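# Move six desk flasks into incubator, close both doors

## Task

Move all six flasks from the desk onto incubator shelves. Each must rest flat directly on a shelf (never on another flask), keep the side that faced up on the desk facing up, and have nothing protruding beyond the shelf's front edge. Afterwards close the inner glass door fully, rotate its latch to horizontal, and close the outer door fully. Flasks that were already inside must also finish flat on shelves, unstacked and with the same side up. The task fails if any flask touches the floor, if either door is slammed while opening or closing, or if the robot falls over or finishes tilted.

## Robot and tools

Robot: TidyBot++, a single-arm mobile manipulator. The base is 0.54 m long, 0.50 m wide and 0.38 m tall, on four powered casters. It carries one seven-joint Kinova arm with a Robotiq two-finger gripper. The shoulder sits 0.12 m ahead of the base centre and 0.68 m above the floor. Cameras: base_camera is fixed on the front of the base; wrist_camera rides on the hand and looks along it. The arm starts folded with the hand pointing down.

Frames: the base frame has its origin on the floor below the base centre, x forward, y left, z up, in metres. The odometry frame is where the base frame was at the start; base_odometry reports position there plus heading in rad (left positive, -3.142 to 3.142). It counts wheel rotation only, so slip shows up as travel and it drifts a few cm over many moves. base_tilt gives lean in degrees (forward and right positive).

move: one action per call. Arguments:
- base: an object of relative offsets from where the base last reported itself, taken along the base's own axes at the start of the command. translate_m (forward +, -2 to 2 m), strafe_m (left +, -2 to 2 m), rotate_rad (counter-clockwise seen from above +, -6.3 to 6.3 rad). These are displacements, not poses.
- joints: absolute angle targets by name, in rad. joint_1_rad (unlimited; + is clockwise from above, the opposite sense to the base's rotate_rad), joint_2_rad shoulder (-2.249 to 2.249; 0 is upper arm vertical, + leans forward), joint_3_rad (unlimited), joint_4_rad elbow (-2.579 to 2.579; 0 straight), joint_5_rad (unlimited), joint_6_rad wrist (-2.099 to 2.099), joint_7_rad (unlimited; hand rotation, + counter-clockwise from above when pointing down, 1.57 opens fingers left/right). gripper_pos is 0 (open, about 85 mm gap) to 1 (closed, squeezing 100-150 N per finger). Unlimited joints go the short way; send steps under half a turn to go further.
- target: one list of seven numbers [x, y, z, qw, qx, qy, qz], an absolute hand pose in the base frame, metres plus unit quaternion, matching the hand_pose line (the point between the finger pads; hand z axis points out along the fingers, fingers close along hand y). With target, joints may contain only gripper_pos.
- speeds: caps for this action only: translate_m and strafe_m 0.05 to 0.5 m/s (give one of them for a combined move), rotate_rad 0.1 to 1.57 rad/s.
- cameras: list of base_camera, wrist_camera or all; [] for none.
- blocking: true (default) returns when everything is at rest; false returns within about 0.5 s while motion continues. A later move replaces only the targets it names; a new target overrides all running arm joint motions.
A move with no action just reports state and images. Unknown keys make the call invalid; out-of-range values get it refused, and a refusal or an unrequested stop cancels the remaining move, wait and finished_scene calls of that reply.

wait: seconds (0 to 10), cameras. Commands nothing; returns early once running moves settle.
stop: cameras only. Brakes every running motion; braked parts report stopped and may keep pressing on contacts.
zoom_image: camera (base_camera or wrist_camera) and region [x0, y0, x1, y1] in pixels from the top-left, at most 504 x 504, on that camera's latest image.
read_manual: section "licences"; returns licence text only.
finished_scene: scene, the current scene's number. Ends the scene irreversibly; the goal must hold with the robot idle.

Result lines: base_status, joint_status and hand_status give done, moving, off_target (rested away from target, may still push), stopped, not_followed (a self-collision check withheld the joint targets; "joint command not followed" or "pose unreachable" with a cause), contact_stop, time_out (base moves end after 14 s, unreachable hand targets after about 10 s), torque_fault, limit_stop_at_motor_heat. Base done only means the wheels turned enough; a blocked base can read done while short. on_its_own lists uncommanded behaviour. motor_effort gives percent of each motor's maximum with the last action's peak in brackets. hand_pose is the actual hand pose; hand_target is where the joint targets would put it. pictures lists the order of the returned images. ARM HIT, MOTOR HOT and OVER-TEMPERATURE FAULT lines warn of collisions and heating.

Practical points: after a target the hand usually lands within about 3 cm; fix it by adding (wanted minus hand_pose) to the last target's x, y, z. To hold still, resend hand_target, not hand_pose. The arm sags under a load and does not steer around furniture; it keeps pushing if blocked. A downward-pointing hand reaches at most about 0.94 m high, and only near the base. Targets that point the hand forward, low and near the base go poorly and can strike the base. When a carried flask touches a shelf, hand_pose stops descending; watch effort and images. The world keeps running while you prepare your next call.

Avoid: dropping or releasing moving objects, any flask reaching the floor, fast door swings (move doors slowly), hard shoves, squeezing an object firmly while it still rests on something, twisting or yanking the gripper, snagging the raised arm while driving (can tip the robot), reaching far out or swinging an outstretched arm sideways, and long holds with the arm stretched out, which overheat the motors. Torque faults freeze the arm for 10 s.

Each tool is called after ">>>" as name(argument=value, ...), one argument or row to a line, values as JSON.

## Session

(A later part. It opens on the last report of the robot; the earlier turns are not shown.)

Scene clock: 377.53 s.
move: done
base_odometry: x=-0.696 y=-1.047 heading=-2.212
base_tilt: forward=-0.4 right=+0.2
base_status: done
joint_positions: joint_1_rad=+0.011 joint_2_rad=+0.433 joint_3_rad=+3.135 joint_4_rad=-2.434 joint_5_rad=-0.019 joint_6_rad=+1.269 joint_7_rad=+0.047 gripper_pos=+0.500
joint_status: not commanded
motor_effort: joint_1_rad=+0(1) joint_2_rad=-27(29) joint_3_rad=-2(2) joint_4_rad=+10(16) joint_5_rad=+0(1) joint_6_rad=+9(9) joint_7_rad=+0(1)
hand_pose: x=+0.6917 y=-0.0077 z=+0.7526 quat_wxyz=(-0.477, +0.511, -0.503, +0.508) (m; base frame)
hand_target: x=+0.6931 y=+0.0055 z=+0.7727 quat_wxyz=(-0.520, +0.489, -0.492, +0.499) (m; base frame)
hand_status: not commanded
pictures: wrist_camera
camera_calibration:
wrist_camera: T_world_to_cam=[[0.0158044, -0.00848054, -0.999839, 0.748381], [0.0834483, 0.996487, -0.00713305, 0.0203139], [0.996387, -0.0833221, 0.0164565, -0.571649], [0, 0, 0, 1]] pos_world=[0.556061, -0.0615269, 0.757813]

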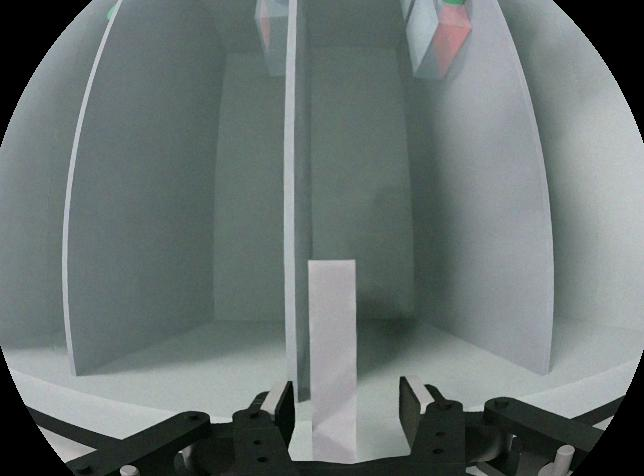

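>>> move(
  base={"translate_m": 0.045},
  speeds={"translate_m": 0.05},
  cameras=["wrist_camera"],
)

Scene clock: 383.40 s.
move: done
base_odometry: x=-0.723 y=-1.082 heading=-2.213
base_tilt: forward=-0.3 right=+0.2
base_status: done
joint_positions: joint_1_rad=+0.011 joint_2_rad=+0.415 joint_3_rad=+3.135 joint_4_rad=-2.476 joint_5_rad=-0.019 joint_6_rad=+1.289 joint_7_rad=+0.047 gripper_pos=+0.500
joint_status: not commanded
motor_effort: joint_1_rad=+1(1) joint_2_rad=-22(28) joint_3_rad=+0(2) joint_4_rad=+20(24) joint_5_rad=+0(1) joint_6_rad=+8(9) joint_7_rad=+0(1)
hand_pose: x=+0.6775 y=-0.0075 z=+0.7527 quat_wxyz=(-0.476, +0.512, -0.504, +0.508) (m; base frame)
hand_target: x=+0.6931 y=+0.0055 z=+0.7727 quat_wxyz=(-0.520, +0.489, -0.492, +0.499) (m; base frame)
hand_status: not commanded
pictures: wrist_camera
camera_calibration:
wrist_camera: T_world_to_cam=[[0.0123711, -0.0088183, -0.999885, 0.751081], [0.0831261, 0.996509, -0.00776005, 0.0219484], [0.996462, -0.0830206, 0.0130609, -0.555033], [0, 0, 0, 1]] pos_world=[0.541954, -0.0613277, 0.758414]

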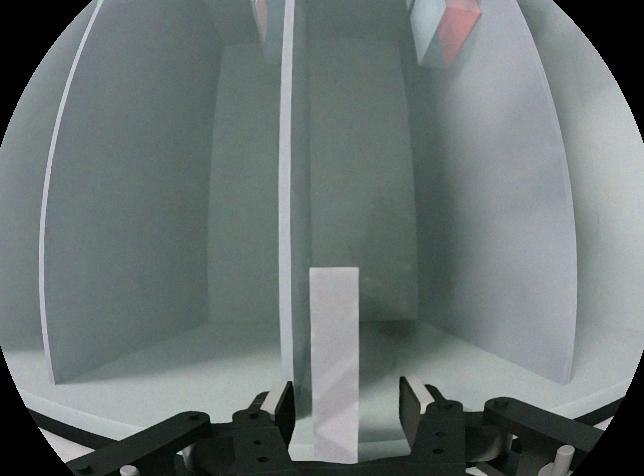

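>>> move(
  base={"translate_m": -0.014},
  speeds={"translate_m": 0.05},
  cameras=[],
)

>>> move(
  joints={"gripper_pos": 0.95},
  cameras=["wrist_camera"],
)

Scene clock: 392.20 s.
move: done
base_odometry: x=-0.714 y=-1.071 heading=-2.212
base_tilt: forward=-0.3 right=+0.2
base_status: done
joint_positions: joint_1_rad=+0.011 joint_2_rad=+0.429 joint_3_rad=+3.135 joint_4_rad=-2.444 joint_5_rad=-0.019 joint_6_rad=+1.290 joint_7_rad=+0.047 gripper_pos=+0.500
joint_status: not commanded
motor_effort: joint_1_rad=+0(1) joint_2_rad=-27(28) joint_3_rad=-1(2) joint_4_rad=+10(20) joint_5_rad=+1(1) joint_6_rad=+8(10) joint_7_rad=+0(1)
hand_pose: x=+0.6887 y=-0.0076 z=+0.7573 quat_wxyz=(-0.481, +0.507, -0.499, +0.512) (m; base frame)
hand_target: x=+0.6931 y=+0.0055 z=+0.7727 quat_wxyz=(-0.520, +0.489, -0.492, +0.499) (m; base frame)
hand_status: not commanded
pictures: none
No camera images: "cameras" was empty.

Scene clock: 393.00 s.
move: off_target
base_odometry: x=-0.714 y=-1.071 heading=-2.212
base_tilt: forward=-0.4 right=+0.2
base_status: not commanded
joint_positions: joint_1_rad=+0.011 joint_2_rad=+0.432 joint_3_rad=+3.135 joint_4_rad=-2.442 joint_5_rad=-0.019 joint_6_rad=+1.295 joint_7_rad=+0.045 gripper_pos=+0.844
joint_status: gripper_pos off_target (ended at +0.844, target +0.950)
motor_effort: joint_1_rad=+0(1) joint_2_rad=-27(34) joint_3_rad=-1(2) joint_4_rad=+14(19) joint_5_rad=+0(1) joint_6_rad=+10(16) joint_7_rad=+0(1)
hand_pose: x=+0.6893 y=-0.0075 z=+0.7581 quat_wxyz=(-0.482, +0.506, -0.499, +0.513) (m; base frame)
hand_target: x=+0.6931 y=+0.0055 z=+0.7727 quat_wxyz=(-0.520, +0.489, -0.492, +0.499) (m; base frame)
hand_status: not commanded
pictures: wrist_camera
camera_calibration:
wrist_camera: T_world_to_cam=[[0.0348642, -0.00710872, -0.999367, 0.740383], [0.0833214, 0.996514, -0.00418165, 0.0182641], [0.995913, -0.0831228, 0.0353349, -0.583317], [0, 0, 0, 1]] pos_world=[0.553598, -0.0614243, 0.760602]

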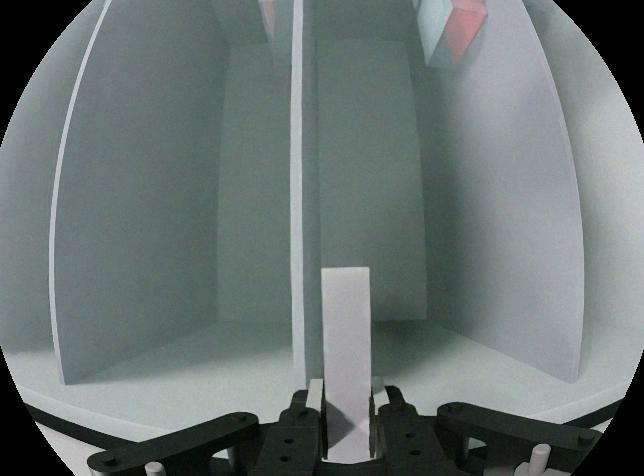

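>>> move(
  joints={"joint_7_rad": 0.8},
  cameras=["wrist_camera"],
)

>>> move(
  joints={"joint_7_rad": 1.45},
  cameras=["wrist_camera"],
)

Scene clock: 397.87 s.
move: done
base_odometry: x=-0.714 y=-1.071 heading=-2.212
base_tilt: forward=-0.4 right=+0.2
base_status: not commanded
joint_positions: joint_1_rad=+0.011 joint_2_rad=+0.431 joint_3_rad=+3.134 joint_4_rad=-2.442 joint_5_rad=-0.019 joint_6_rad=+1.298 joint_7_rad=+0.734 gripper_pos=+0.844
joint_status: all done
motor_effort: joint_1_rad=+1(2) joint_2_rad=-23(27) joint_3_rad=+0(1) joint_4_rad=+11(14) joint_5_rad=-1(1) joint_6_rad=+5(9) joint_7_rad=+1(2)
hand_pose: x=+0.6893 y=-0.0074 z=+0.7595 quat_wxyz=(-0.282, +0.643, -0.298, +0.647) (m; base frame)
hand_target: x=+0.6931 y=+0.0055 z=+0.7727 quat_wxyz=(-0.278, +0.644, -0.256, +0.665) (m; base frame)
hand_status: not commanded
pictures: wrist_camera
camera_calibration:
wrist_camera: T_world_to_cam=[[0.0251014, -0.64013, -0.767857, 0.568001], [0.0748229, 0.767147, -0.637092, 0.50294], [0.996881, -0.0414614, 0.0671528, -0.607855], [0, 0, 0, 1]] pos_world=[0.55407, -0.0474379, 0.797382]

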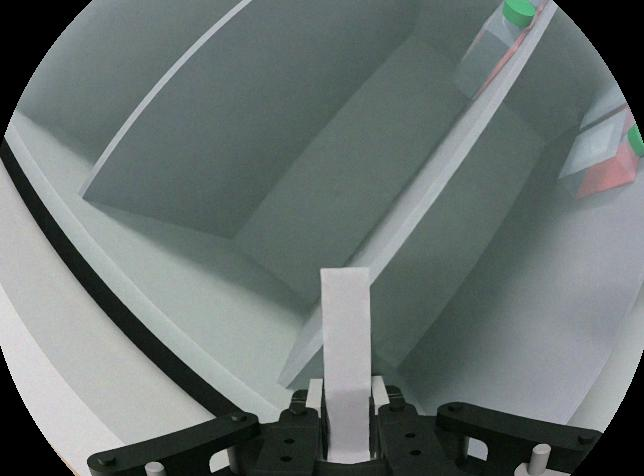

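Scene clock: 399.23 s.
move: done
base_odometry: x=-0.714 y=-1.071 heading=-2.212
base_tilt: forward=-0.4 right=+0.3
base_status: not commanded
joint_positions: joint_1_rad=+0.011 joint_2_rad=+0.430 joint_3_rad=+3.132 joint_4_rad=-2.442 joint_5_rad=-0.019 joint_6_rad=+1.299 joint_7_rad=+1.384 gripper_pos=+0.844
joint_status: all done
motor_effort: joint_1_rad=+2(3) joint_2_rad=-23(23) joint_3_rad=+1(2) joint_4_rad=+9(10) joint_5_rad=-1(2) joint_6_rad=+5(5) joint_7_rad=+0(2)
hand_pose: x=+0.6892 y=-0.0060 z=+0.7604 quat_wxyz=(-0.062, +0.704, -0.076, +0.703) (m; base frame)
hand_target: x=+0.6931 y=+0.0055 z=+0.7727 quat_wxyz=(-0.051, +0.692, -0.037, +0.719) (m; base frame)
hand_status: not commanded
pictures: wrist_camera
camera_calibration:
wrist_camera: T_world_to_cam=[[0.0226978, -0.974093, -0.225006, 0.156428], [0.0617862, 0.226001, -0.972166, 0.762914], [0.997831, 0.00816373, 0.0653153, -0.606755], [0, 0, 0, 1]] pos_world=[0.554751, -0.0150903, 0.816506]

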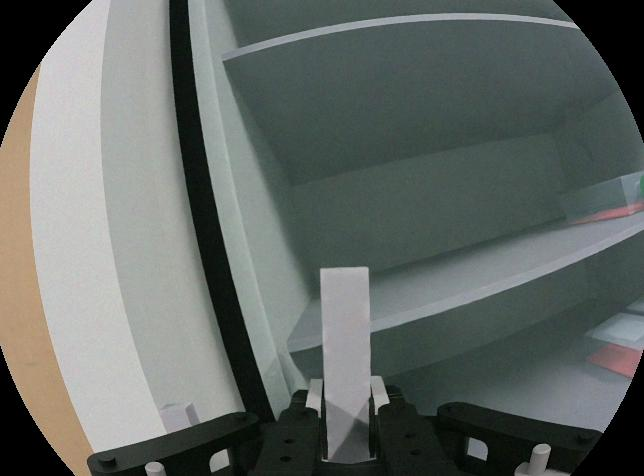

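>>> move(
  base={"translate_m": -0.05, "strafe_m": -0.005},
  joints={"gripper_pos": 1.0},
  speeds={"translate_m": 0.05},
)

Scene clock: 404.03 s.
move: off_target
base_odometry: x=-0.688 y=-1.028 heading=-2.212
base_tilt: forward=-0.2 right=+0.3
base_status: done
joint_positions: joint_1_rad=+0.013 joint_2_rad=+0.434 joint_3_rad=+3.131 joint_4_rad=-2.436 joint_5_rad=-0.017 joint_6_rad=+1.299 joint_7_rad=+1.388 gripper_pos=+0.844
joint_status: gripper_pos off_target (ended at +0.844, target +1.000)
motor_effort: joint_1_rad=-1(4) joint_2_rad=-29(30) joint_3_rad=-3(4) joint_4_rad=+8(12) joint_5_rad=-2(3) joint_6_rad=+9(11) joint_7_rad=+0(1)
hand_pose: x=+0.6914 y=-0.0063 z=+0.7606 quat_wxyz=(-0.061, +0.703, -0.075, +0.704) (m; base frame)
hand_target: x=+0.6931 y=+0.0055 z=+0.7727 quat_wxyz=(-0.051, +0.692, -0.037, +0.719) (m; base frame)
hand_status: not commanded
pictures: base_camera, wrist_camera
camera_calibration:
wrist_camera: T_world_to_cam=[[0.0235937, -0.974914, -0.221329, 0.152764], [0.0639835, 0.222409, -0.972852, 0.762094], [0.997672, 0.00879176, 0.0676259, -0.610642], [0, 0, 0, 1]] pos_world=[0.556855, -0.0151961, 0.816511]

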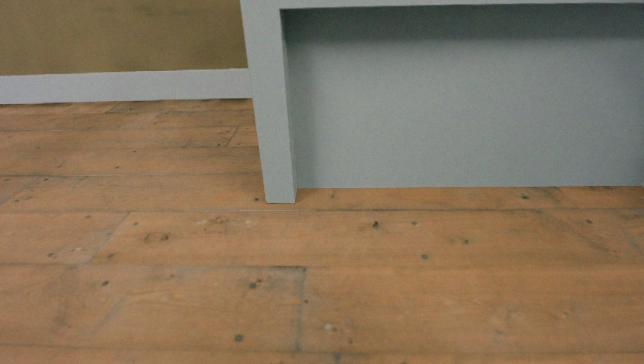

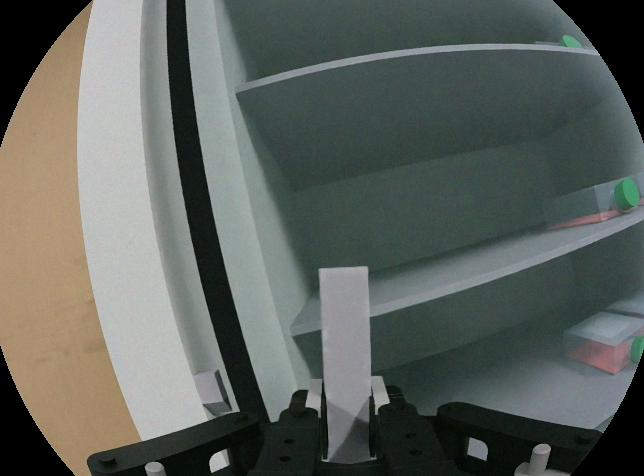

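>>> move(
  base={"translate_m": -0.073, "strafe_m": -0.265, "rotate_rad": 0.35},
  speeds={"translate_m": 0.075, "rotate_rad": 0.1},
)

Scene clock: 413.57 s.
move: done
base_odometry: x=-0.857 y=-0.811 heading=-1.861
base_tilt: forward=-0.3 right=+0.3
base_status: done
joint_positions: joint_1_rad=+0.021 joint_2_rad=+0.435 joint_3_rad=+3.125 joint_4_rad=-2.435 joint_5_rad=-0.008 joint_6_rad=+1.299 joint_7_rad=+1.388 gripper_pos=+0.844
joint_status: not commanded
motor_effort: joint_1_rad=-1(6) joint_2_rad=-27(31) joint_3_rad=-1(6) joint_4_rad=+13(15) joint_5_rad=+3(7) joint_6_rad=+9(11) joint_7_rad=+0(1)
hand_pose: x=+0.6917 y=-0.0052 z=+0.7606 quat_wxyz=(-0.063, +0.703, -0.073, +0.704) (m; base frame)
hand_target: x=+0.6931 y=+0.0055 z=+0.7727 quat_wxyz=(-0.051, +0.692, -0.037, +0.719) (m; base frame)
hand_status: not commanded
pictures: base_camera, wrist_camera
camera_calibration:
wrist_camera: T_world_to_cam=[[0.0295945, -0.974669, -0.221687, 0.149879], [0.0627098, 0.223157, -0.972763, 0.762581], [0.997593, 0.0148866, 0.0677255, -0.610893], [0, 0, 0, 1]] pos_world=[0.557166, -0.0149995, 0.81641]

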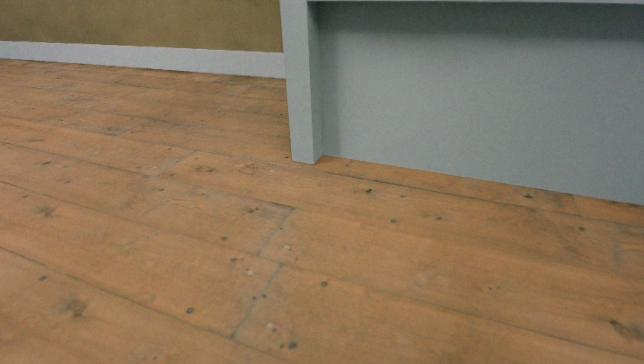

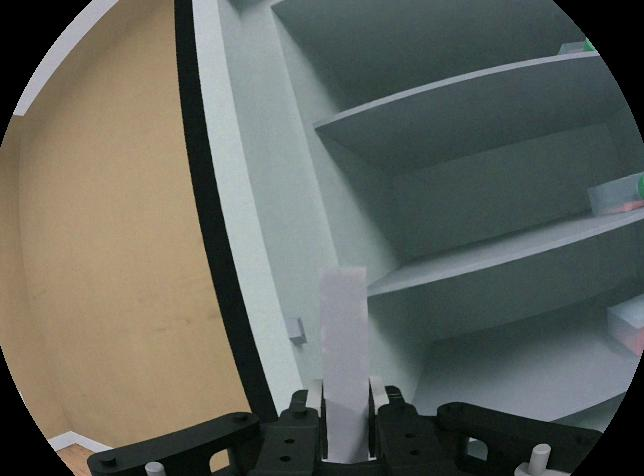

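>>> move(
  base={"translate_m": -0.082, "strafe_m": -0.15, "rotate_rad": 0.2},
  speeds={"translate_m": 0.075, "rotate_rad": 0.1},
)

Scene clock: 423.33 s.
move: done
base_odometry: x=-0.977 y=-0.689 heading=-1.661
base_tilt: forward=-0.3 right=+0.2
base_status: done
joint_positions: joint_1_rad=+0.018 joint_2_rad=+0.435 joint_3_rad=+3.122 joint_4_rad=-2.435 joint_5_rad=-0.003 joint_6_rad=+1.299 joint_7_rad=+1.388 gripper_pos=+0.844
joint_status: not commanded
motor_effort: joint_1_rad=+0(7) joint_2_rad=-27(29) joint_3_rad=-1(7) joint_4_rad=+12(15) joint_5_rad=+3(8) joint_6_rad=+9(11) joint_7_rad=+0(0)
hand_pose: x=+0.6917 y=-0.0004 z=+0.7605 quat_wxyz=(-0.067, +0.704, -0.069, +0.704) (m; base frame)
hand_target: x=+0.6931 y=+0.0055 z=+0.7727 quat_wxyz=(-0.051, +0.692, -0.037, +0.719) (m; base frame)
hand_status: not commanded
pictures: base_camera, wrist_camera
camera_calibration:
wrist_camera: T_world_to_cam=[[0.040297, -0.97435, -0.221401, 0.146992], [0.0601585, 0.223545, -0.972835, 0.763309], [0.997375, 0.0258832, 0.0676236, -0.61063], [0, 0, 0, 1]] pos_world=[0.557184, -0.0116068, 0.816411]

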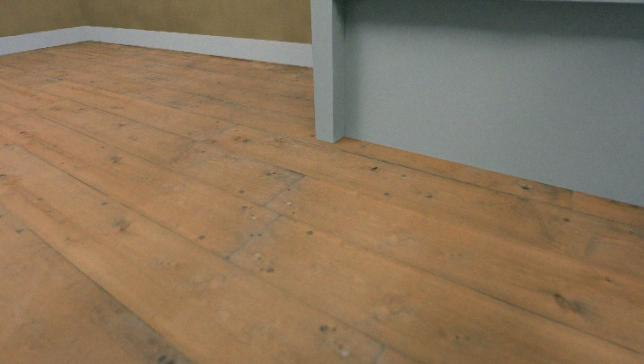

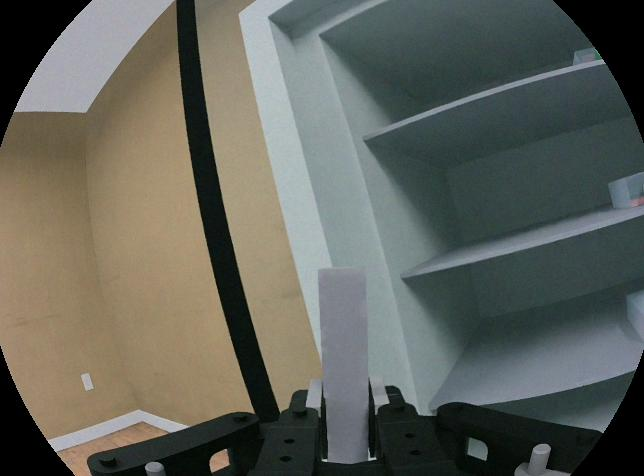

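>>> move(
  joints={"gripper_pos": 0.4},
  cameras=["wrist_camera"],
)

>>> move(
  base={"translate_m": -0.12},
  speeds={"translate_m": 0.1},
  cameras=["wrist_camera"],
)

Scene clock: 444.90 s.
move: done
base_odometry: x=-0.977 y=-0.689 heading=-1.661
base_tilt: forward=-0.3 right=+0.2
base_status: not commanded
joint_positions: joint_1_rad=+0.018 joint_2_rad=+0.435 joint_3_rad=+3.122 joint_4_rad=-2.435 joint_5_rad=-0.003 joint_6_rad=+1.299 joint_7_rad=+1.388 gripper_pos=+0.400
joint_status: all done
motor_effort: joint_1_rad=-1(1) joint_2_rad=-27(28) joint_3_rad=-1(2) joint_4_rad=+11(13) joint_5_rad=+0(2) joint_6_rad=+9(10) joint_7_rad=+0(1)
hand_pose: x=+0.6917 y=-0.0004 z=+0.7605 quat_wxyz=(-0.067, +0.704, -0.069, +0.704) (m; base frame)
hand_target: x=+0.6931 y=+0.0055 z=+0.7727 quat_wxyz=(-0.051, +0.692, -0.037, +0.719) (m; base frame)
hand_status: not commanded
pictures: wrist_camera
camera_calibration:
wrist_camera: T_world_to_cam=[[0.0402968, -0.974351, -0.221397, 0.146989], [0.0601586, 0.223541, -0.972836, 0.763309], [0.997375, 0.0258833, 0.0676236, -0.61063], [0, 0, 0, 1]] pos_world=[0.557184, -0.0116068, 0.816411]

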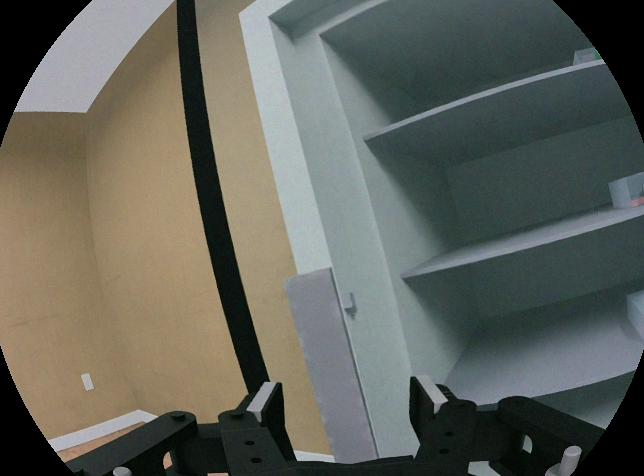

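Scene clock: 446.70 s.
move: done
base_odometry: x=-0.967 y=-0.570 heading=-1.661
base_tilt: forward=-0.3 right=+0.2
base_status: done
joint_positions: joint_1_rad=+0.018 joint_2_rad=+0.435 joint_3_rad=+3.122 joint_4_rad=-2.435 joint_5_rad=-0.003 joint_6_rad=+1.299 joint_7_rad=+1.388 gripper_pos=+0.400
joint_status: not commanded
motor_effort: joint_1_rad=+0(1) joint_2_rad=-27(29) joint_3_rad=-2(2) joint_4_rad=+10(12) joint_5_rad=+1(1) joint_6_rad=+9(9) joint_7_rad=+0(1)
hand_pose: x=+0.6917 y=-0.0004 z=+0.7604 quat_wxyz=(-0.067, +0.704, -0.069, +0.704) (m; base frame)
hand_target: x=+0.6931 y=+0.0055 z=+0.7727 quat_wxyz=(-0.051, +0.692, -0.037, +0.719) (m; base frame)
hand_status: not commanded
pictures: wrist_camera
camera_calibration:
wrist_camera: T_world_to_cam=[[0.0402531, -0.97435, -0.221408, 0.146996], [0.0599642, 0.223543, -0.972848, 0.763324], [0.997389, 0.0258836, 0.0674244, -0.610567], [0, 0, 0, 1]] pos_world=[0.557284, -0.0116068, 0.816311]

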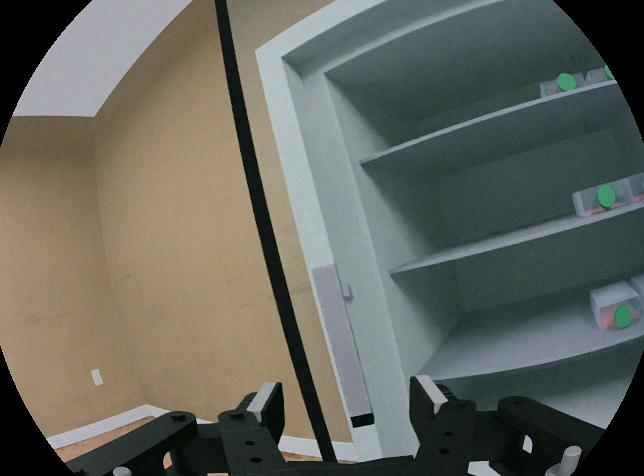

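>>> move(
  base={"strafe_m": 0.37},
  cameras=[],
)

>>> move(
  base={"rotate_rad": -0.552},
  joints={"gripper_pos": 0.9, "joint_7_rad": 1.54},
  cameras=["wrist_camera"],
)

>>> move(
  base={"strafe_m": 0.27},
  cameras=["wrist_camera"],
)

Scene clock: 462.00 s.
move: done
base_odometry: x=-0.598 y=-0.603 heading=-1.660
base_tilt: forward=-0.3 right=+0.2
base_status: done
joint_positions: joint_1_rad=+0.016 joint_2_rad=+0.435 joint_3_rad=+3.122 joint_4_rad=-2.435 joint_5_rad=-0.003 joint_6_rad=+1.299 joint_7_rad=+1.388 gripper_pos=+0.400
joint_status: not commanded
motor_effort: joint_1_rad=+0(3) joint_2_rad=-27(28) joint_3_rad=-2(3) joint_4_rad=+11(11) joint_5_rad=+0(1) joint_6_rad=+9(9) joint_7_rad=+1(1)
hand_pose: x=+0.6917 y=+0.0007 z=+0.7604 quat_wxyz=(-0.067, +0.704, -0.068, +0.704) (m; base frame)
hand_target: x=+0.6931 y=+0.0055 z=+0.7727 quat_wxyz=(-0.051, +0.692, -0.037, +0.719) (m; base frame)
hand_status: not commanded
pictures: none
No camera images: "cameras" was empty.

Scene clock: 463.57 s.
move: done
base_odometry: x=-0.598 y=-0.603 heading=-2.211
base_tilt: forward=-0.3 right=+0.3
base_status: done
joint_positions: joint_1_rad=+0.025 joint_2_rad=+0.435 joint_3_rad=+3.123 joint_4_rad=-2.435 joint_5_rad=-0.003 joint_6_rad=+1.299 joint_7_rad=+1.489 gripper_pos=+0.900
joint_status: all done
motor_effort: joint_1_rad=-1(4) joint_2_rad=-27(28) joint_3_rad=-1(3) joint_4_rad=+10(11) joint_5_rad=+0(2) joint_6_rad=+9(9) joint_7_rad=+0(1)
hand_pose: x=+0.6917 y=-0.0047 z=+0.7604 quat_wxyz=(-0.028, +0.706, -0.036, +0.706) (m; base frame)
hand_target: x=+0.6931 y=+0.0055 z=+0.7727 quat_wxyz=(-0.018, +0.693, -0.006, +0.721) (m; base frame)
hand_status: not commanded
pictures: wrist_camera
camera_calibration:
wrist_camera: T_world_to_cam=[[0.0328263, -0.992033, -0.121624, 0.0720258], [0.0605436, 0.12344, -0.990503, 0.776821], [0.997626, 0.025151, 0.0641134, -0.608109], [0, 0, 0, 1]] pos_world=[0.55727, -0.00914418, 0.817192]

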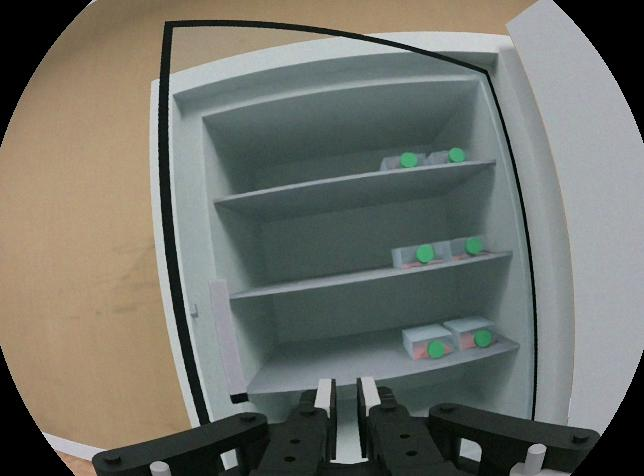

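Scene clock: 465.30 s.
move: done
base_odometry: x=-0.382 y=-0.764 heading=-2.212
base_tilt: forward=-0.3 right=+0.2
base_status: done
joint_positions: joint_1_rad=+0.018 joint_2_rad=+0.435 joint_3_rad=+3.122 joint_4_rad=-2.435 joint_5_rad=-0.003 joint_6_rad=+1.299 joint_7_rad=+1.489 gripper_pos=+0.900
joint_status: not commanded
motor_effort: joint_1_rad=+0(4) joint_2_rad=-27(28) joint_3_rad=-1(3) joint_4_rad=+10(11) joint_5_rad=+0(2) joint_6_rad=+8(9) joint_7_rad=+0(1)
hand_pose: x=+0.6917 y=-0.0003 z=+0.7604 quat_wxyz=(-0.031, +0.707, -0.033, +0.706) (m; base frame)
hand_target: x=+0.6931 y=+0.0055 z=+0.7727 quat_wxyz=(-0.018, +0.693, -0.006, +0.721) (m; base frame)
hand_status: not commanded
pictures: wrist_camera
camera_calibration:
wrist_camera: T_world_to_cam=[[0.0404888, -0.991726, -0.121819, 0.071185], [0.0595795, 0.124098, -0.99048, 0.776934], [0.997402, 0.0328455, 0.0641111, -0.608035], [0, 0, 0, 1]] pos_world=[0.557284, -0.00584874, 0.817191]

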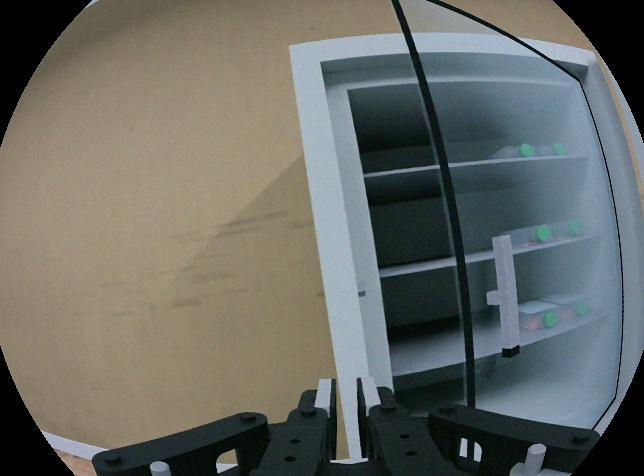

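>>> move(
  base={"translate_m": 0.31},
  speeds={"translate_m": 0.2},
  cameras=["wrist_camera"],
)

>>> move(
  base={"strafe_m": -0.2},
  speeds={"strafe_m": 0.08},
  cameras=["wrist_camera"],
)

Scene clock: 472.57 s.
move: done
base_odometry: x=-0.567 y=-1.013 heading=-2.211
base_tilt: forward=-0.2 right=+0.2
base_status: done
joint_positions: joint_1_rad=+0.018 joint_2_rad=+0.435 joint_3_rad=+3.122 joint_4_rad=-2.435 joint_5_rad=-0.003 joint_6_rad=+1.299 joint_7_rad=+1.489 gripper_pos=+0.900
joint_status: not commanded
motor_effort: joint_1_rad=+0(1) joint_2_rad=-27(29) joint_3_rad=-2(2) joint_4_rad=+10(12) joint_5_rad=+0(1) joint_6_rad=+9(9) joint_7_rad=+0(1)
hand_pose: x=+0.6917 y=-0.0003 z=+0.7602 quat_wxyz=(-0.031, +0.707, -0.033, +0.706) (m; base frame)
hand_target: x=+0.6931 y=+0.0055 z=+0.7727 quat_wxyz=(-0.018, +0.693, -0.006, +0.721) (m; base frame)
hand_status: not commanded
pictures: wrist_camera
camera_calibration:
wrist_camera: T_world_to_cam=[[0.040453, -0.991726, -0.121833, 0.0712004], [0.0592825, 0.1241, -0.990497, 0.77701], [0.997421, 0.032846, 0.0638122, -0.607894], [0, 0, 0, 1]] pos_world=[0.557384, -0.00584874, 0.817091]

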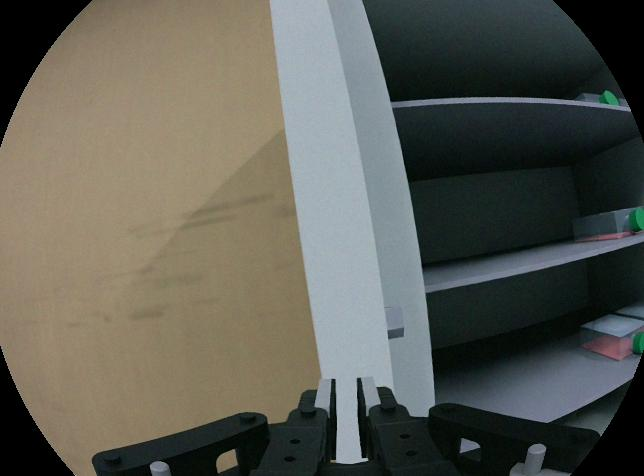

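Scene clock: 475.63 s.
move: done
base_odometry: x=-0.727 y=-0.894 heading=-2.211
base_tilt: forward=-0.3 right=+0.3
base_status: done
joint_positions: joint_1_rad=-0.105 joint_2_rad=+0.433 joint_3_rad=+3.019 joint_4_rad=-2.444 joint_5_rad=+0.065 joint_6_rad=+1.301 joint_7_rad=+1.489 gripper_pos=+0.900
joint_status: not commanded
motor_effort: joint_1_rad=+22(26) joint_2_rad=-26(28) joint_3_rad=+15(19) joint_4_rad=+16(20) joint_5_rad=-12(15) joint_6_rad=+8(11) joint_7_rad=+1(1)
hand_pose: x=+0.6701 y=+0.1388 z=+0.7617 quat_wxyz=(-0.139, +0.705, +0.058, +0.693) (m; base frame)
hand_target: x=+0.6931 y=+0.0055 z=+0.7727 quat_wxyz=(-0.018, +0.693, -0.006, +0.721) (m; base frame)
hand_status: not commanded
pictures: wrist_camera
camera_calibration:
wrist_camera: T_world_to_cam=[[0.314644, -0.937848, -0.146425, 0.0376777], [0.016757, 0.159724, -0.98702, 0.78332], [0.949062, 0.308106, 0.0659717, -0.598378], [0, 0, 0, 1]] pos_world=[0.542916, 0.094585, 0.818145]

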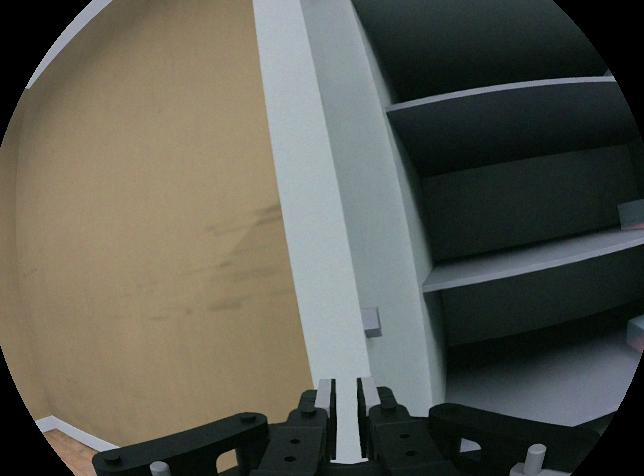

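>>> move(
  base={"translate_m": -0.15, "strafe_m": -0.03},
  speeds={"translate_m": 0.06},
  cameras=["wrist_camera"],
)

Scene clock: 489.73 s.
move: done
base_odometry: x=-0.661 y=-0.756 heading=-2.211
base_tilt: forward=-0.4 right=+0.2
base_status: done
joint_positions: joint_1_rad=+0.002 joint_2_rad=+0.433 joint_3_rad=+3.102 joint_4_rad=-2.443 joint_5_rad=+0.065 joint_6_rad=+1.301 joint_7_rad=+1.489 gripper_pos=+0.900
joint_status: not commanded
motor_effort: joint_1_rad=+0(21) joint_2_rad=-27(28) joint_3_rad=-1(16) joint_4_rad=+10(17) joint_5_rad=+0(11) joint_6_rad=+9(10) joint_7_rad=+0(1)
hand_pose: x=+0.6872 y=+0.0389 z=+0.7593 quat_wxyz=(-0.063, +0.708, +0.006, +0.703) (m; base frame)
hand_target: x=+0.6931 y=+0.0055 z=+0.7727 quat_wxyz=(-0.018, +0.693, -0.006, +0.721) (m; base frame)
hand_status: not commanded
pictures: wrist_camera
camera_calibration:
wrist_camera: T_world_to_cam=[[0.138615, -0.983985, -0.112068, 0.0349562], [0.0446098, 0.119249, -0.991862, 0.78279], [0.989341, 0.132488, 0.0604252, -0.600332], [0, 0, 0, 1]] pos_world=[0.554168, 0.0205859, 0.816612]

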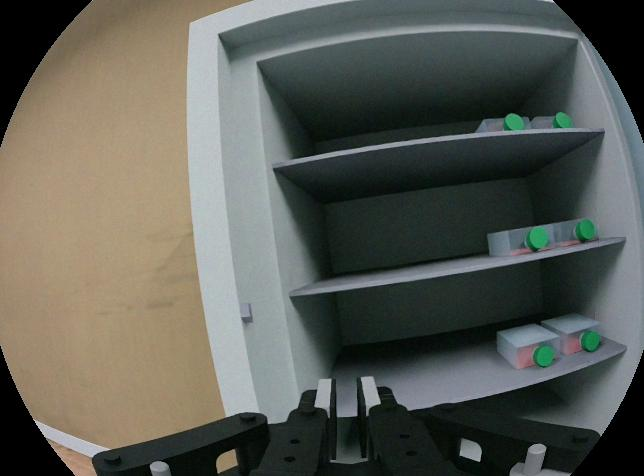

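>>> move(
  base={"strafe_m": -0.15},
  speeds={"strafe_m": 0.08},
  cameras=["wrist_camera"],
)

Scene clock: 496.90 s.
move: done
base_odometry: x=-0.782 y=-0.666 heading=-2.211
base_tilt: forward=-0.4 right=+0.2
base_status: done
joint_positions: joint_1_rad=+0.012 joint_2_rad=+0.433 joint_3_rad=+3.109 joint_4_rad=-2.443 joint_5_rad=+0.063 joint_6_rad=+1.301 joint_7_rad=+1.491 gripper_pos=+0.900
joint_status: not commanded
motor_effort: joint_1_rad=+0(6) joint_2_rad=-27(28) joint_3_rad=-2(3) joint_4_rad=+10(11) joint_5_rad=+0(3) joint_6_rad=+9(10) joint_7_rad=+0(1)
hand_pose: x=+0.6879 y=+0.0294 z=+0.7592 quat_wxyz=(-0.055, +0.709, +0.001, +0.703) (m; base frame)
hand_target: x=+0.6931 y=+0.0055 z=+0.7727 quat_wxyz=(-0.018, +0.693, -0.006, +0.721) (m; base frame)
hand_status: not commanded
pictures: wrist_camera
camera_calibration:
wrist_camera: T_world_to_cam=[[0.121024, -0.98672, -0.108337, 0.0349527], [0.0467734, 0.114686, -0.9923, 0.782713], [0.991547, 0.115025, 0.0600321, -0.60045], [0, 0, 0, 1]] pos_world=[0.554534, 0.013789, 0.816519]

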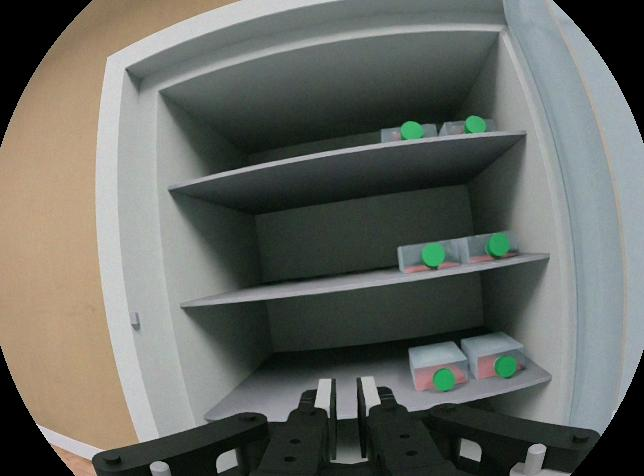

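>>> move(
  base={"strafe_m": -0.15},
  speeds={"strafe_m": 0.08},
)

Scene clock: 501.57 s.
move: done
base_odometry: x=-0.902 y=-0.576 heading=-2.212
base_tilt: forward=-0.3 right=+0.2
base_status: done
joint_positions: joint_1_rad=+0.015 joint_2_rad=+0.432 joint_3_rad=+3.111 joint_4_rad=-2.453 joint_5_rad=+0.062 joint_6_rad=+1.301 joint_7_rad=+1.491 gripper_pos=+0.900
joint_status: not commanded
motor_effort: joint_1_rad=+0(4) joint_2_rad=-26(28) joint_3_rad=-1(3) joint_4_rad=+17(20) joint_5_rad=+1(2) joint_6_rad=+9(9) joint_7_rad=+0(1)
hand_pose: x=+0.6851 y=+0.0264 z=+0.7562 quat_wxyz=(-0.053, +0.711, -0.001, +0.701) (m; base frame)
hand_target: x=+0.6931 y=+0.0055 z=+0.7727 quat_wxyz=(-0.018, +0.693, -0.006, +0.721) (m; base frame)
hand_status: not commanded
pictures: base_camera, wrist_camera
camera_calibration:
wrist_camera: T_world_to_cam=[[0.11474, -0.987454, -0.108485, 0.0363821], [0.0393904, 0.113643, -0.992741, 0.785756], [0.992614, 0.109634, 0.0519356, -0.591608], [0, 0, 0, 1]] pos_world=[0.552113, 0.0114906, 0.814724]

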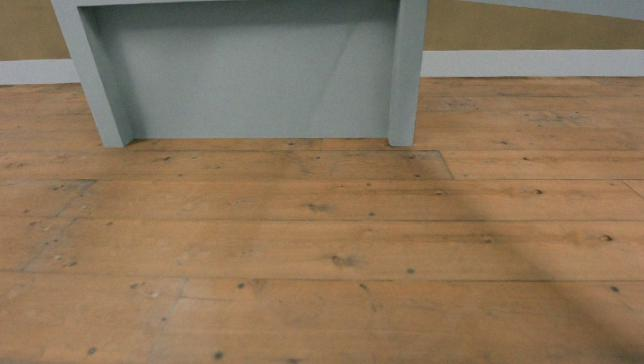

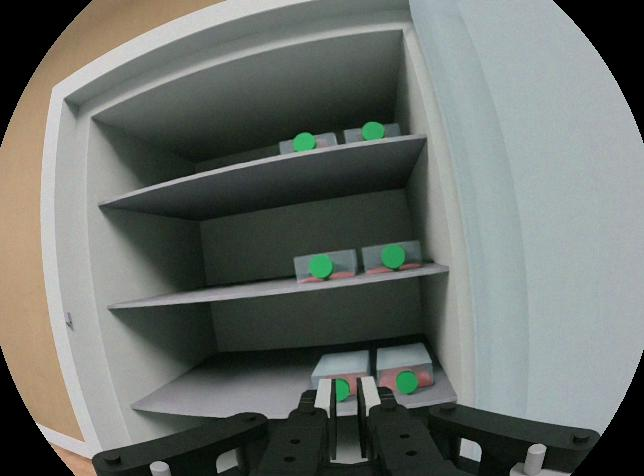

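>>> move(
  base={"strafe_m": -0.1, "translate_m": -0.01},
  speeds={"strafe_m": 0.08},
)

Scene clock: 508.57 s.
move: done
base_odometry: x=-0.976 y=-0.508 heading=-2.211
base_tilt: forward=-0.2 right=+0.2
base_status: done
joint_positions: joint_1_rad=+0.014 joint_2_rad=+0.432 joint_3_rad=+3.112 joint_4_rad=-2.439 joint_5_rad=+0.062 joint_6_rad=+1.301 joint_7_rad=+1.491 gripper_pos=+0.900
joint_status: not commanded
motor_effort: joint_1_rad=+0(5) joint_2_rad=-27(28) joint_3_rad=-1(3) joint_4_rad=+10(22) joint_5_rad=+0(1) joint_6_rad=+9(9) joint_7_rad=+0(1)
hand_pose: x=+0.6893 y=+0.0266 z=+0.7618 quat_wxyz=(-0.053, +0.707, -0.001, +0.706) (m; base frame)
hand_target: x=+0.6931 y=+0.0055 z=+0.7727 quat_wxyz=(-0.018, +0.693, -0.006, +0.721) (m; base frame)
hand_status: not commanded
pictures: base_camera, wrist_camera
camera_calibration:
wrist_camera: T_world_to_cam=[[0.116242, -0.987466, -0.106765, 0.0343584], [0.0533012, 0.113541, -0.992103, 0.781022], [0.99179, 0.109633, 0.0658314, -0.60603], [0, 0, 0, 1]] pos_world=[0.555431, 0.0116905, 0.818418]

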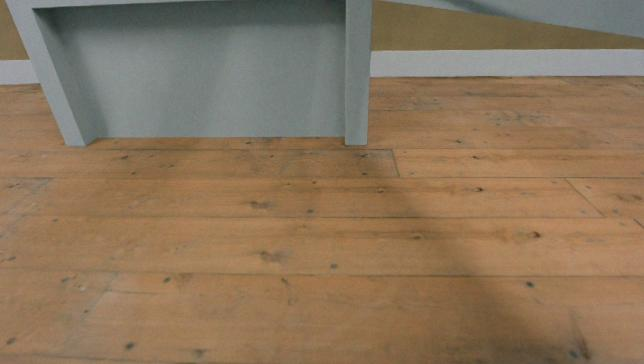

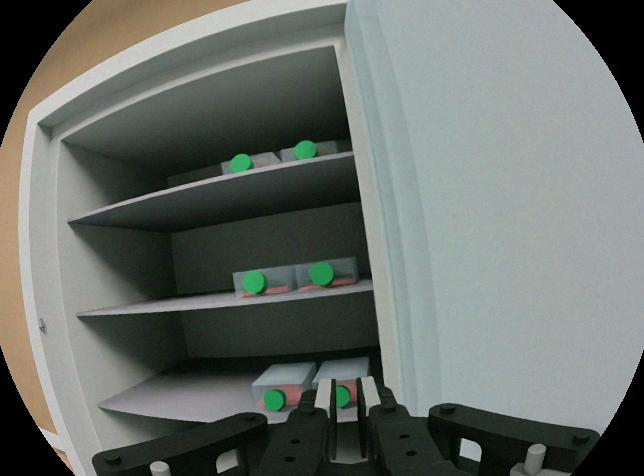

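>>> move(
  base={"strafe_m": 0.3},
  cameras=[],
)

>>> move(
  base={"translate_m": -0.3},
)

Scene clock: 514.57 s.
move: done
base_odometry: x=-0.735 y=-0.687 heading=-2.211
base_tilt: forward=-0.3 right=+0.2
base_status: done
joint_positions: joint_1_rad=+0.014 joint_2_rad=+0.432 joint_3_rad=+3.113 joint_4_rad=-2.439 joint_5_rad=+0.062 joint_6_rad=+1.301 joint_7_rad=+1.491 gripper_pos=+0.900
joint_status: not commanded
motor_effort: joint_1_rad=-1(3) joint_2_rad=-27(30) joint_3_rad=-1(3) joint_4_rad=+10(11) joint_5_rad=+0(2) joint_6_rad=+9(10) joint_7_rad=+0(1)
hand_pose: x=+0.6894 y=+0.0253 z=+0.7614 quat_wxyz=(-0.052, +0.707, -0.002, +0.706) (m; base frame)
hand_target: x=+0.6931 y=+0.0055 z=+0.7727 quat_wxyz=(-0.018, +0.693, -0.006, +0.721) (m; base frame)
hand_status: not commanded
pictures: none
No camera images: "cameras" was empty.

Scene clock: 516.37 s.
move: done
base_odometry: x=-0.556 y=-0.447 heading=-2.211
base_tilt: forward=-0.3 right=+0.2
base_status: done
joint_positions: joint_1_rad=+0.014 joint_2_rad=+0.432 joint_3_rad=+3.113 joint_4_rad=-2.439 joint_5_rad=+0.062 joint_6_rad=+1.301 joint_7_rad=+1.491 gripper_pos=+0.900
joint_status: not commanded
motor_effort: joint_1_rad=+0(1) joint_2_rad=-27(31) joint_3_rad=-2(2) joint_4_rad=+10(12) joint_5_rad=+0(1) joint_6_rad=+9(9) joint_7_rad=+0(1)
hand_pose: x=+0.6895 y=+0.0253 z=+0.7617 quat_wxyz=(-0.052, +0.707, -0.002, +0.706) (m; base frame)
hand_target: x=+0.6931 y=+0.0055 z=+0.7727 quat_wxyz=(-0.018, +0.693, -0.006, +0.721) (m; base frame)
hand_status: not commanded
pictures: base_camera, wrist_camera
camera_calibration:
wrist_camera: T_world_to_cam=[[0.113708, -0.987834, -0.106082, 0.0342892], [0.0535663, 0.112715, -0.992182, 0.780943], [0.992069, 0.107137, 0.0657313, -0.606165], [0, 0, 0, 1]] pos_world=[0.555626, 0.0107908, 0.818319]

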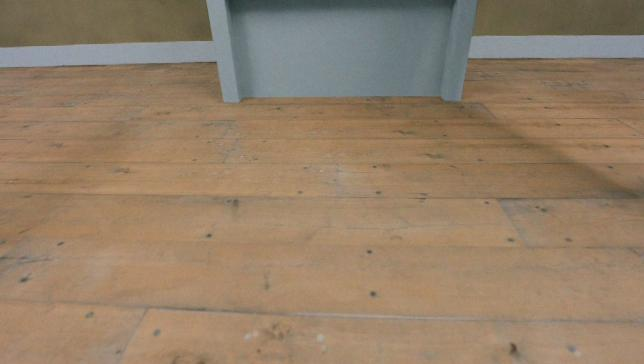

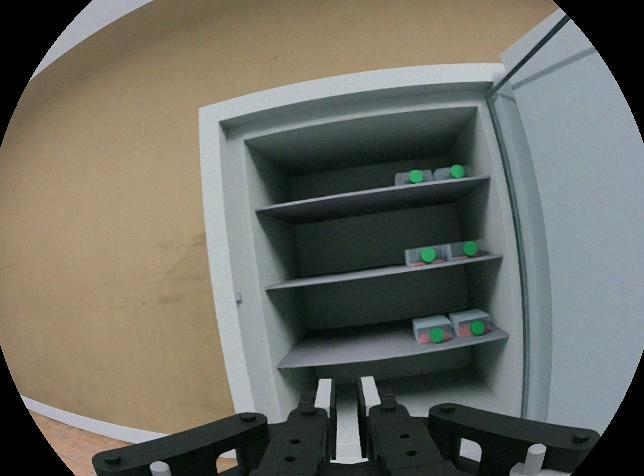

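>>> move(
  base={"rotate_rad": 1.571},
  joints={"joint_1_rad": 0.0, "joint_2_rad": -0.35, "joint_3_rad": 3.1416, "joint_4_rad": -2.5, "joint_5_rad": 0.0, "joint_6_rad": 0.2, "joint_7_rad": 1.5708, "gripper_pos": 0.0},
  cameras=[],
)

>>> move(
  base={"translate_m": 0.55, "strafe_m": 0.99},
)

Scene clock: 557.47 s.
move: done
base_odometry: x=-0.556 y=-0.447 heading=-0.641
base_tilt: forward=-0.4 right=+0.2
base_status: done
joint_positions: joint_1_rad=+0.008 joint_2_rad=-0.338 joint_3_rad=+3.121 joint_4_rad=-2.472 joint_5_rad=+0.058 joint_6_rad=+0.273 joint_7_rad=+1.502 gripper_pos=+0.000
joint_status: all done
motor_effort: joint_1_rad=+0(4) joint_2_rad=-8(29) joint_3_rad=+0(4) joint_4_rad=+20(21) joint_5_rad=+0(2) joint_6_rad=+8(10) joint_7_rad=+0(2)
hand_pose: x=+0.5431 y=+0.0120 z=+0.8212 quat_wxyz=(-0.011, +0.802, +0.006, +0.597) (m; base frame)
hand_target: x=+0.5270 y=+0.0014 z=+0.7898 quat_wxyz=(+0.000, +0.828, +0.000, +0.561) (m; base frame)
hand_status: not commanded
pictures: none
No camera images: "cameras" was empty.

Scene clock: 561.00 s.
move: done
base_odometry: x=+0.477 y=+0.018 heading=-0.640
base_tilt: forward=-0.3 right=+0.2
base_status: done
joint_positions: joint_1_rad=+0.008 joint_2_rad=-0.340 joint_3_rad=+3.126 joint_4_rad=-2.473 joint_5_rad=+0.057 joint_6_rad=+0.270 joint_7_rad=+1.502 gripper_pos=+0.000
joint_status: not commanded
motor_effort: joint_1_rad=-1(1) joint_2_rad=-8(10) joint_3_rad=-1(2) joint_4_rad=+20(21) joint_5_rad=+0(1) joint_6_rad=+8(9) joint_7_rad=+0(1)
hand_pose: x=+0.5424 y=+0.0095 z=+0.8209 quat_wxyz=(-0.010, +0.803, +0.003, +0.596) (m; base frame)
hand_target: x=+0.5270 y=+0.0014 z=+0.7898 quat_wxyz=(+0.000, +0.828, +0.000, +0.561) (m; base frame)
hand_status: not commanded
pictures: base_camera, wrist_camera
camera_calibration:
wrist_camera: T_world_to_cam=[[0.0496049, -0.99729, -0.0543287, 0.0339484], [-0.231285, 0.0414471, -0.972003, 0.987939], [0.971621, 0.0607815, -0.228602, -0.209352], [0, 0, 0, 1]] pos_world=[0.430222, 0.00563396, 0.914265]

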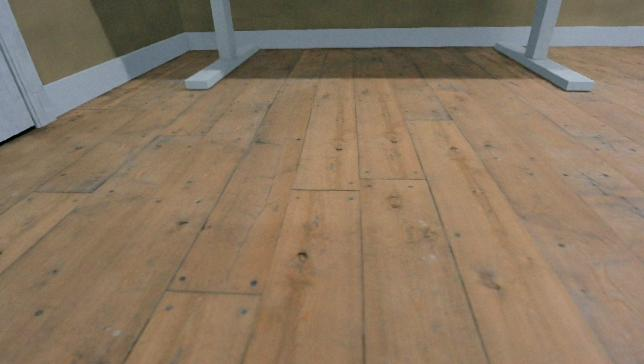

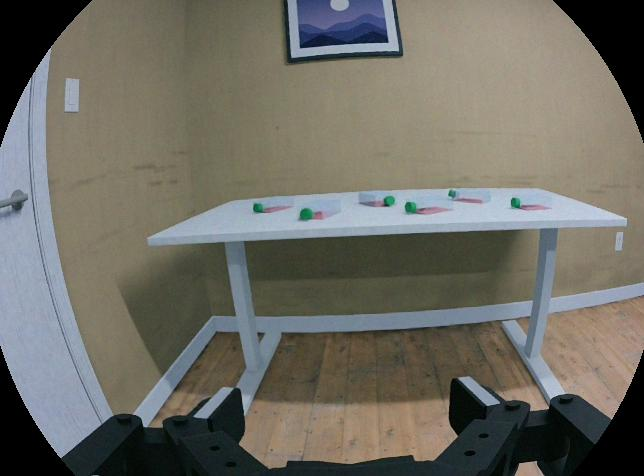

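>>> move(
  base={"translate_m": 0.38, "strafe_m": 0.05},
  joints={"joint_6_rad": 0.05},
)

>>> zoom_image(
  camera="wrist_camera",
  region=[140, 120, 600, 380],
)

Scene clock: 576.73 s.
move: done
base_odometry: x=+0.811 y=-0.168 heading=-0.639
base_tilt: forward=-0.3 right=+0.3
base_status: done
joint_positions: joint_1_rad=+0.008 joint_2_rad=-0.345 joint_3_rad=+3.126 joint_4_rad=-2.487 joint_5_rad=+0.057 joint_6_rad=+0.102 joint_7_rad=+1.502 gripper_pos=+0.000
joint_status: all done
motor_effort: joint_1_rad=+0(1) joint_2_rad=-7(10) joint_3_rad=-1(1) joint_4_rad=+20(22) joint_5_rad=+0(1) joint_6_rad=+7(9) joint_7_rad=+0(1)
hand_pose: x=+0.5186 y=+0.0061 z=+0.7667 quat_wxyz=(-0.005, +0.852, +0.001, +0.523) (m; base frame)
hand_target: x=+0.5065 y=+0.0014 z=+0.7479 quat_wxyz=(+0.000, +0.867, +0.000, +0.498) (m; base frame)
hand_status: not commanded
pictures: base_camera, wrist_camera
camera_calibration:
wrist_camera: T_world_to_cam=[[0.0308626, -0.99801, -0.0549874, 0.0391246], [-0.398809, 0.0381493, -0.91624, 0.973945], [0.916515, 0.050207, -0.396838, -0.0407457], [0, 0, 0, 1]] pos_world=[0.424554, 0.00393717, 0.878349]

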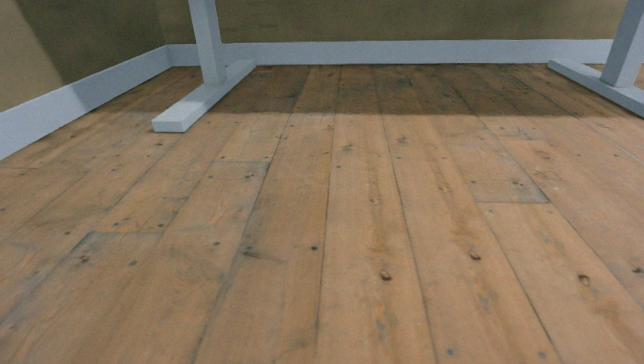

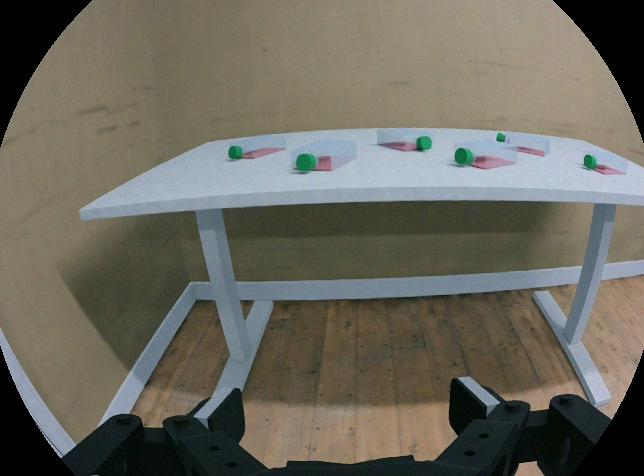

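Scaled by 1.096.

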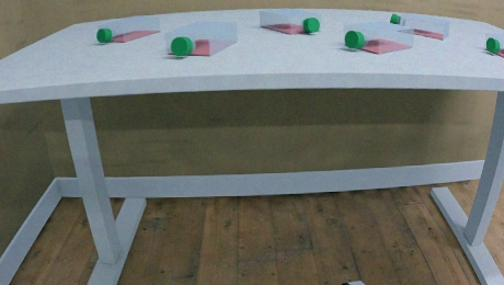

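>>> move(
  joints={"joint_2_rad": -0.375, "joint_4_rad": -1.674, "joint_6_rad": -1.0, "joint_5_rad": 0.0, "joint_7_rad": 1.6},
  cameras=[],
)

>>> move(
  base={"translate_m": 0.3, "strafe_m": 0.1},
  speeds={"translate_m": 0.2},
)

Scene clock: 600.40 s.
move: done
base_odometry: x=+0.811 y=-0.168 heading=-0.639
base_tilt: forward=-0.3 right=+0.2
base_status: not commanded
joint_positions: joint_1_rad=+0.008 joint_2_rad=-0.360 joint_3_rad=+3.126 joint_4_rad=-1.690 joint_5_rad=+0.057 joint_6_rad=-0.927 joint_7_rad=+1.531 gripper_pos=+0.000
joint_status: all done
motor_effort: joint_1_rad=+0(1) joint_2_rad=-8(11) joint_3_rad=+0(1) joint_4_rad=+21(23) joint_5_rad=+1(1) joint_6_rad=+7(9) joint_7_rad=+0(1)
hand_pose: x=+0.5166 y=-0.0090 z=+0.9537 quat_wxyz=(+0.021, +0.903, -0.008, +0.428) (m; base frame)
hand_target: x=+0.5001 y=+0.0014 z=+0.9506 quat_wxyz=(+0.006, +0.912, +0.013, +0.409) (m; base frame)
hand_status: not commanded
pictures: none
No camera images: "cameras" was empty.

Scene clock: 602.77 s.
move: done
base_odometry: x=+1.112 y=-0.267 heading=-0.639
base_tilt: forward=-0.4 right=+0.2
base_status: done
joint_positions: joint_1_rad=+0.008 joint_2_rad=-0.370 joint_3_rad=+3.126 joint_4_rad=-1.690 joint_5_rad=+0.057 joint_6_rad=-0.931 joint_7_rad=+1.531 gripper_pos=+0.000
joint_status: not commanded
motor_effort: joint_1_rad=-1(1) joint_2_rad=-7(11) joint_3_rad=+0(2) joint_4_rad=+21(22) joint_5_rad=+1(1) joint_6_rad=+7(8) joint_7_rad=+0(1)
hand_pose: x=+0.5132 y=-0.0090 z=+0.9569 quat_wxyz=(+0.021, +0.902, -0.009, +0.431) (m; base frame)
hand_target: x=+0.5001 y=+0.0014 z=+0.9506 quat_wxyz=(+0.006, +0.912, +0.013, +0.409) (m; base frame)
hand_status: not commanded
pictures: base_camera, wrist_camera
camera_calibration:
wrist_camera: T_world_to_cam=[[-0.0187613, -0.999584, -0.0219057, 0.0284865], [-0.578499, 0.0287224, -0.815177, 1.14222], [0.815467, -0.0026214, -0.578797, 0.265932], [0, 0, 0, 1]] pos_world=[0.444448, -0.00363554, 1.08566]

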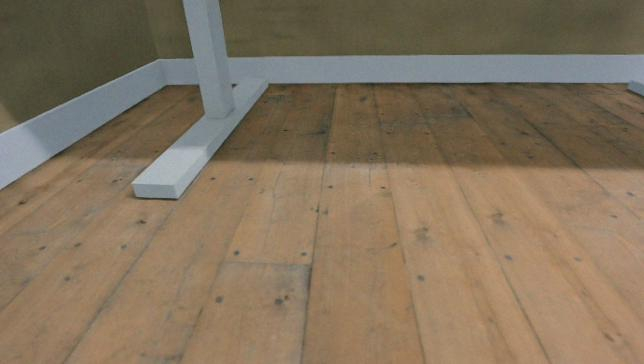

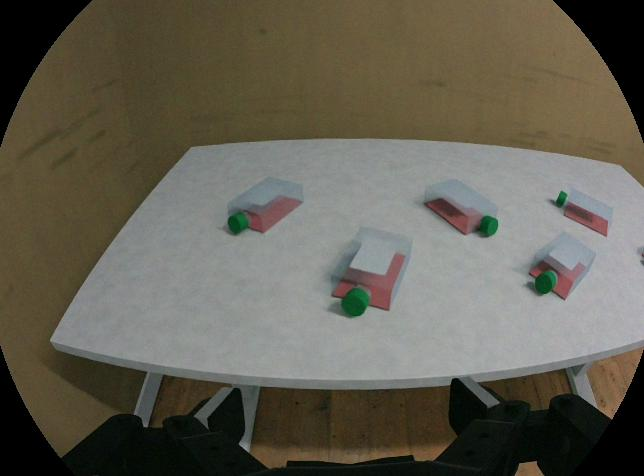

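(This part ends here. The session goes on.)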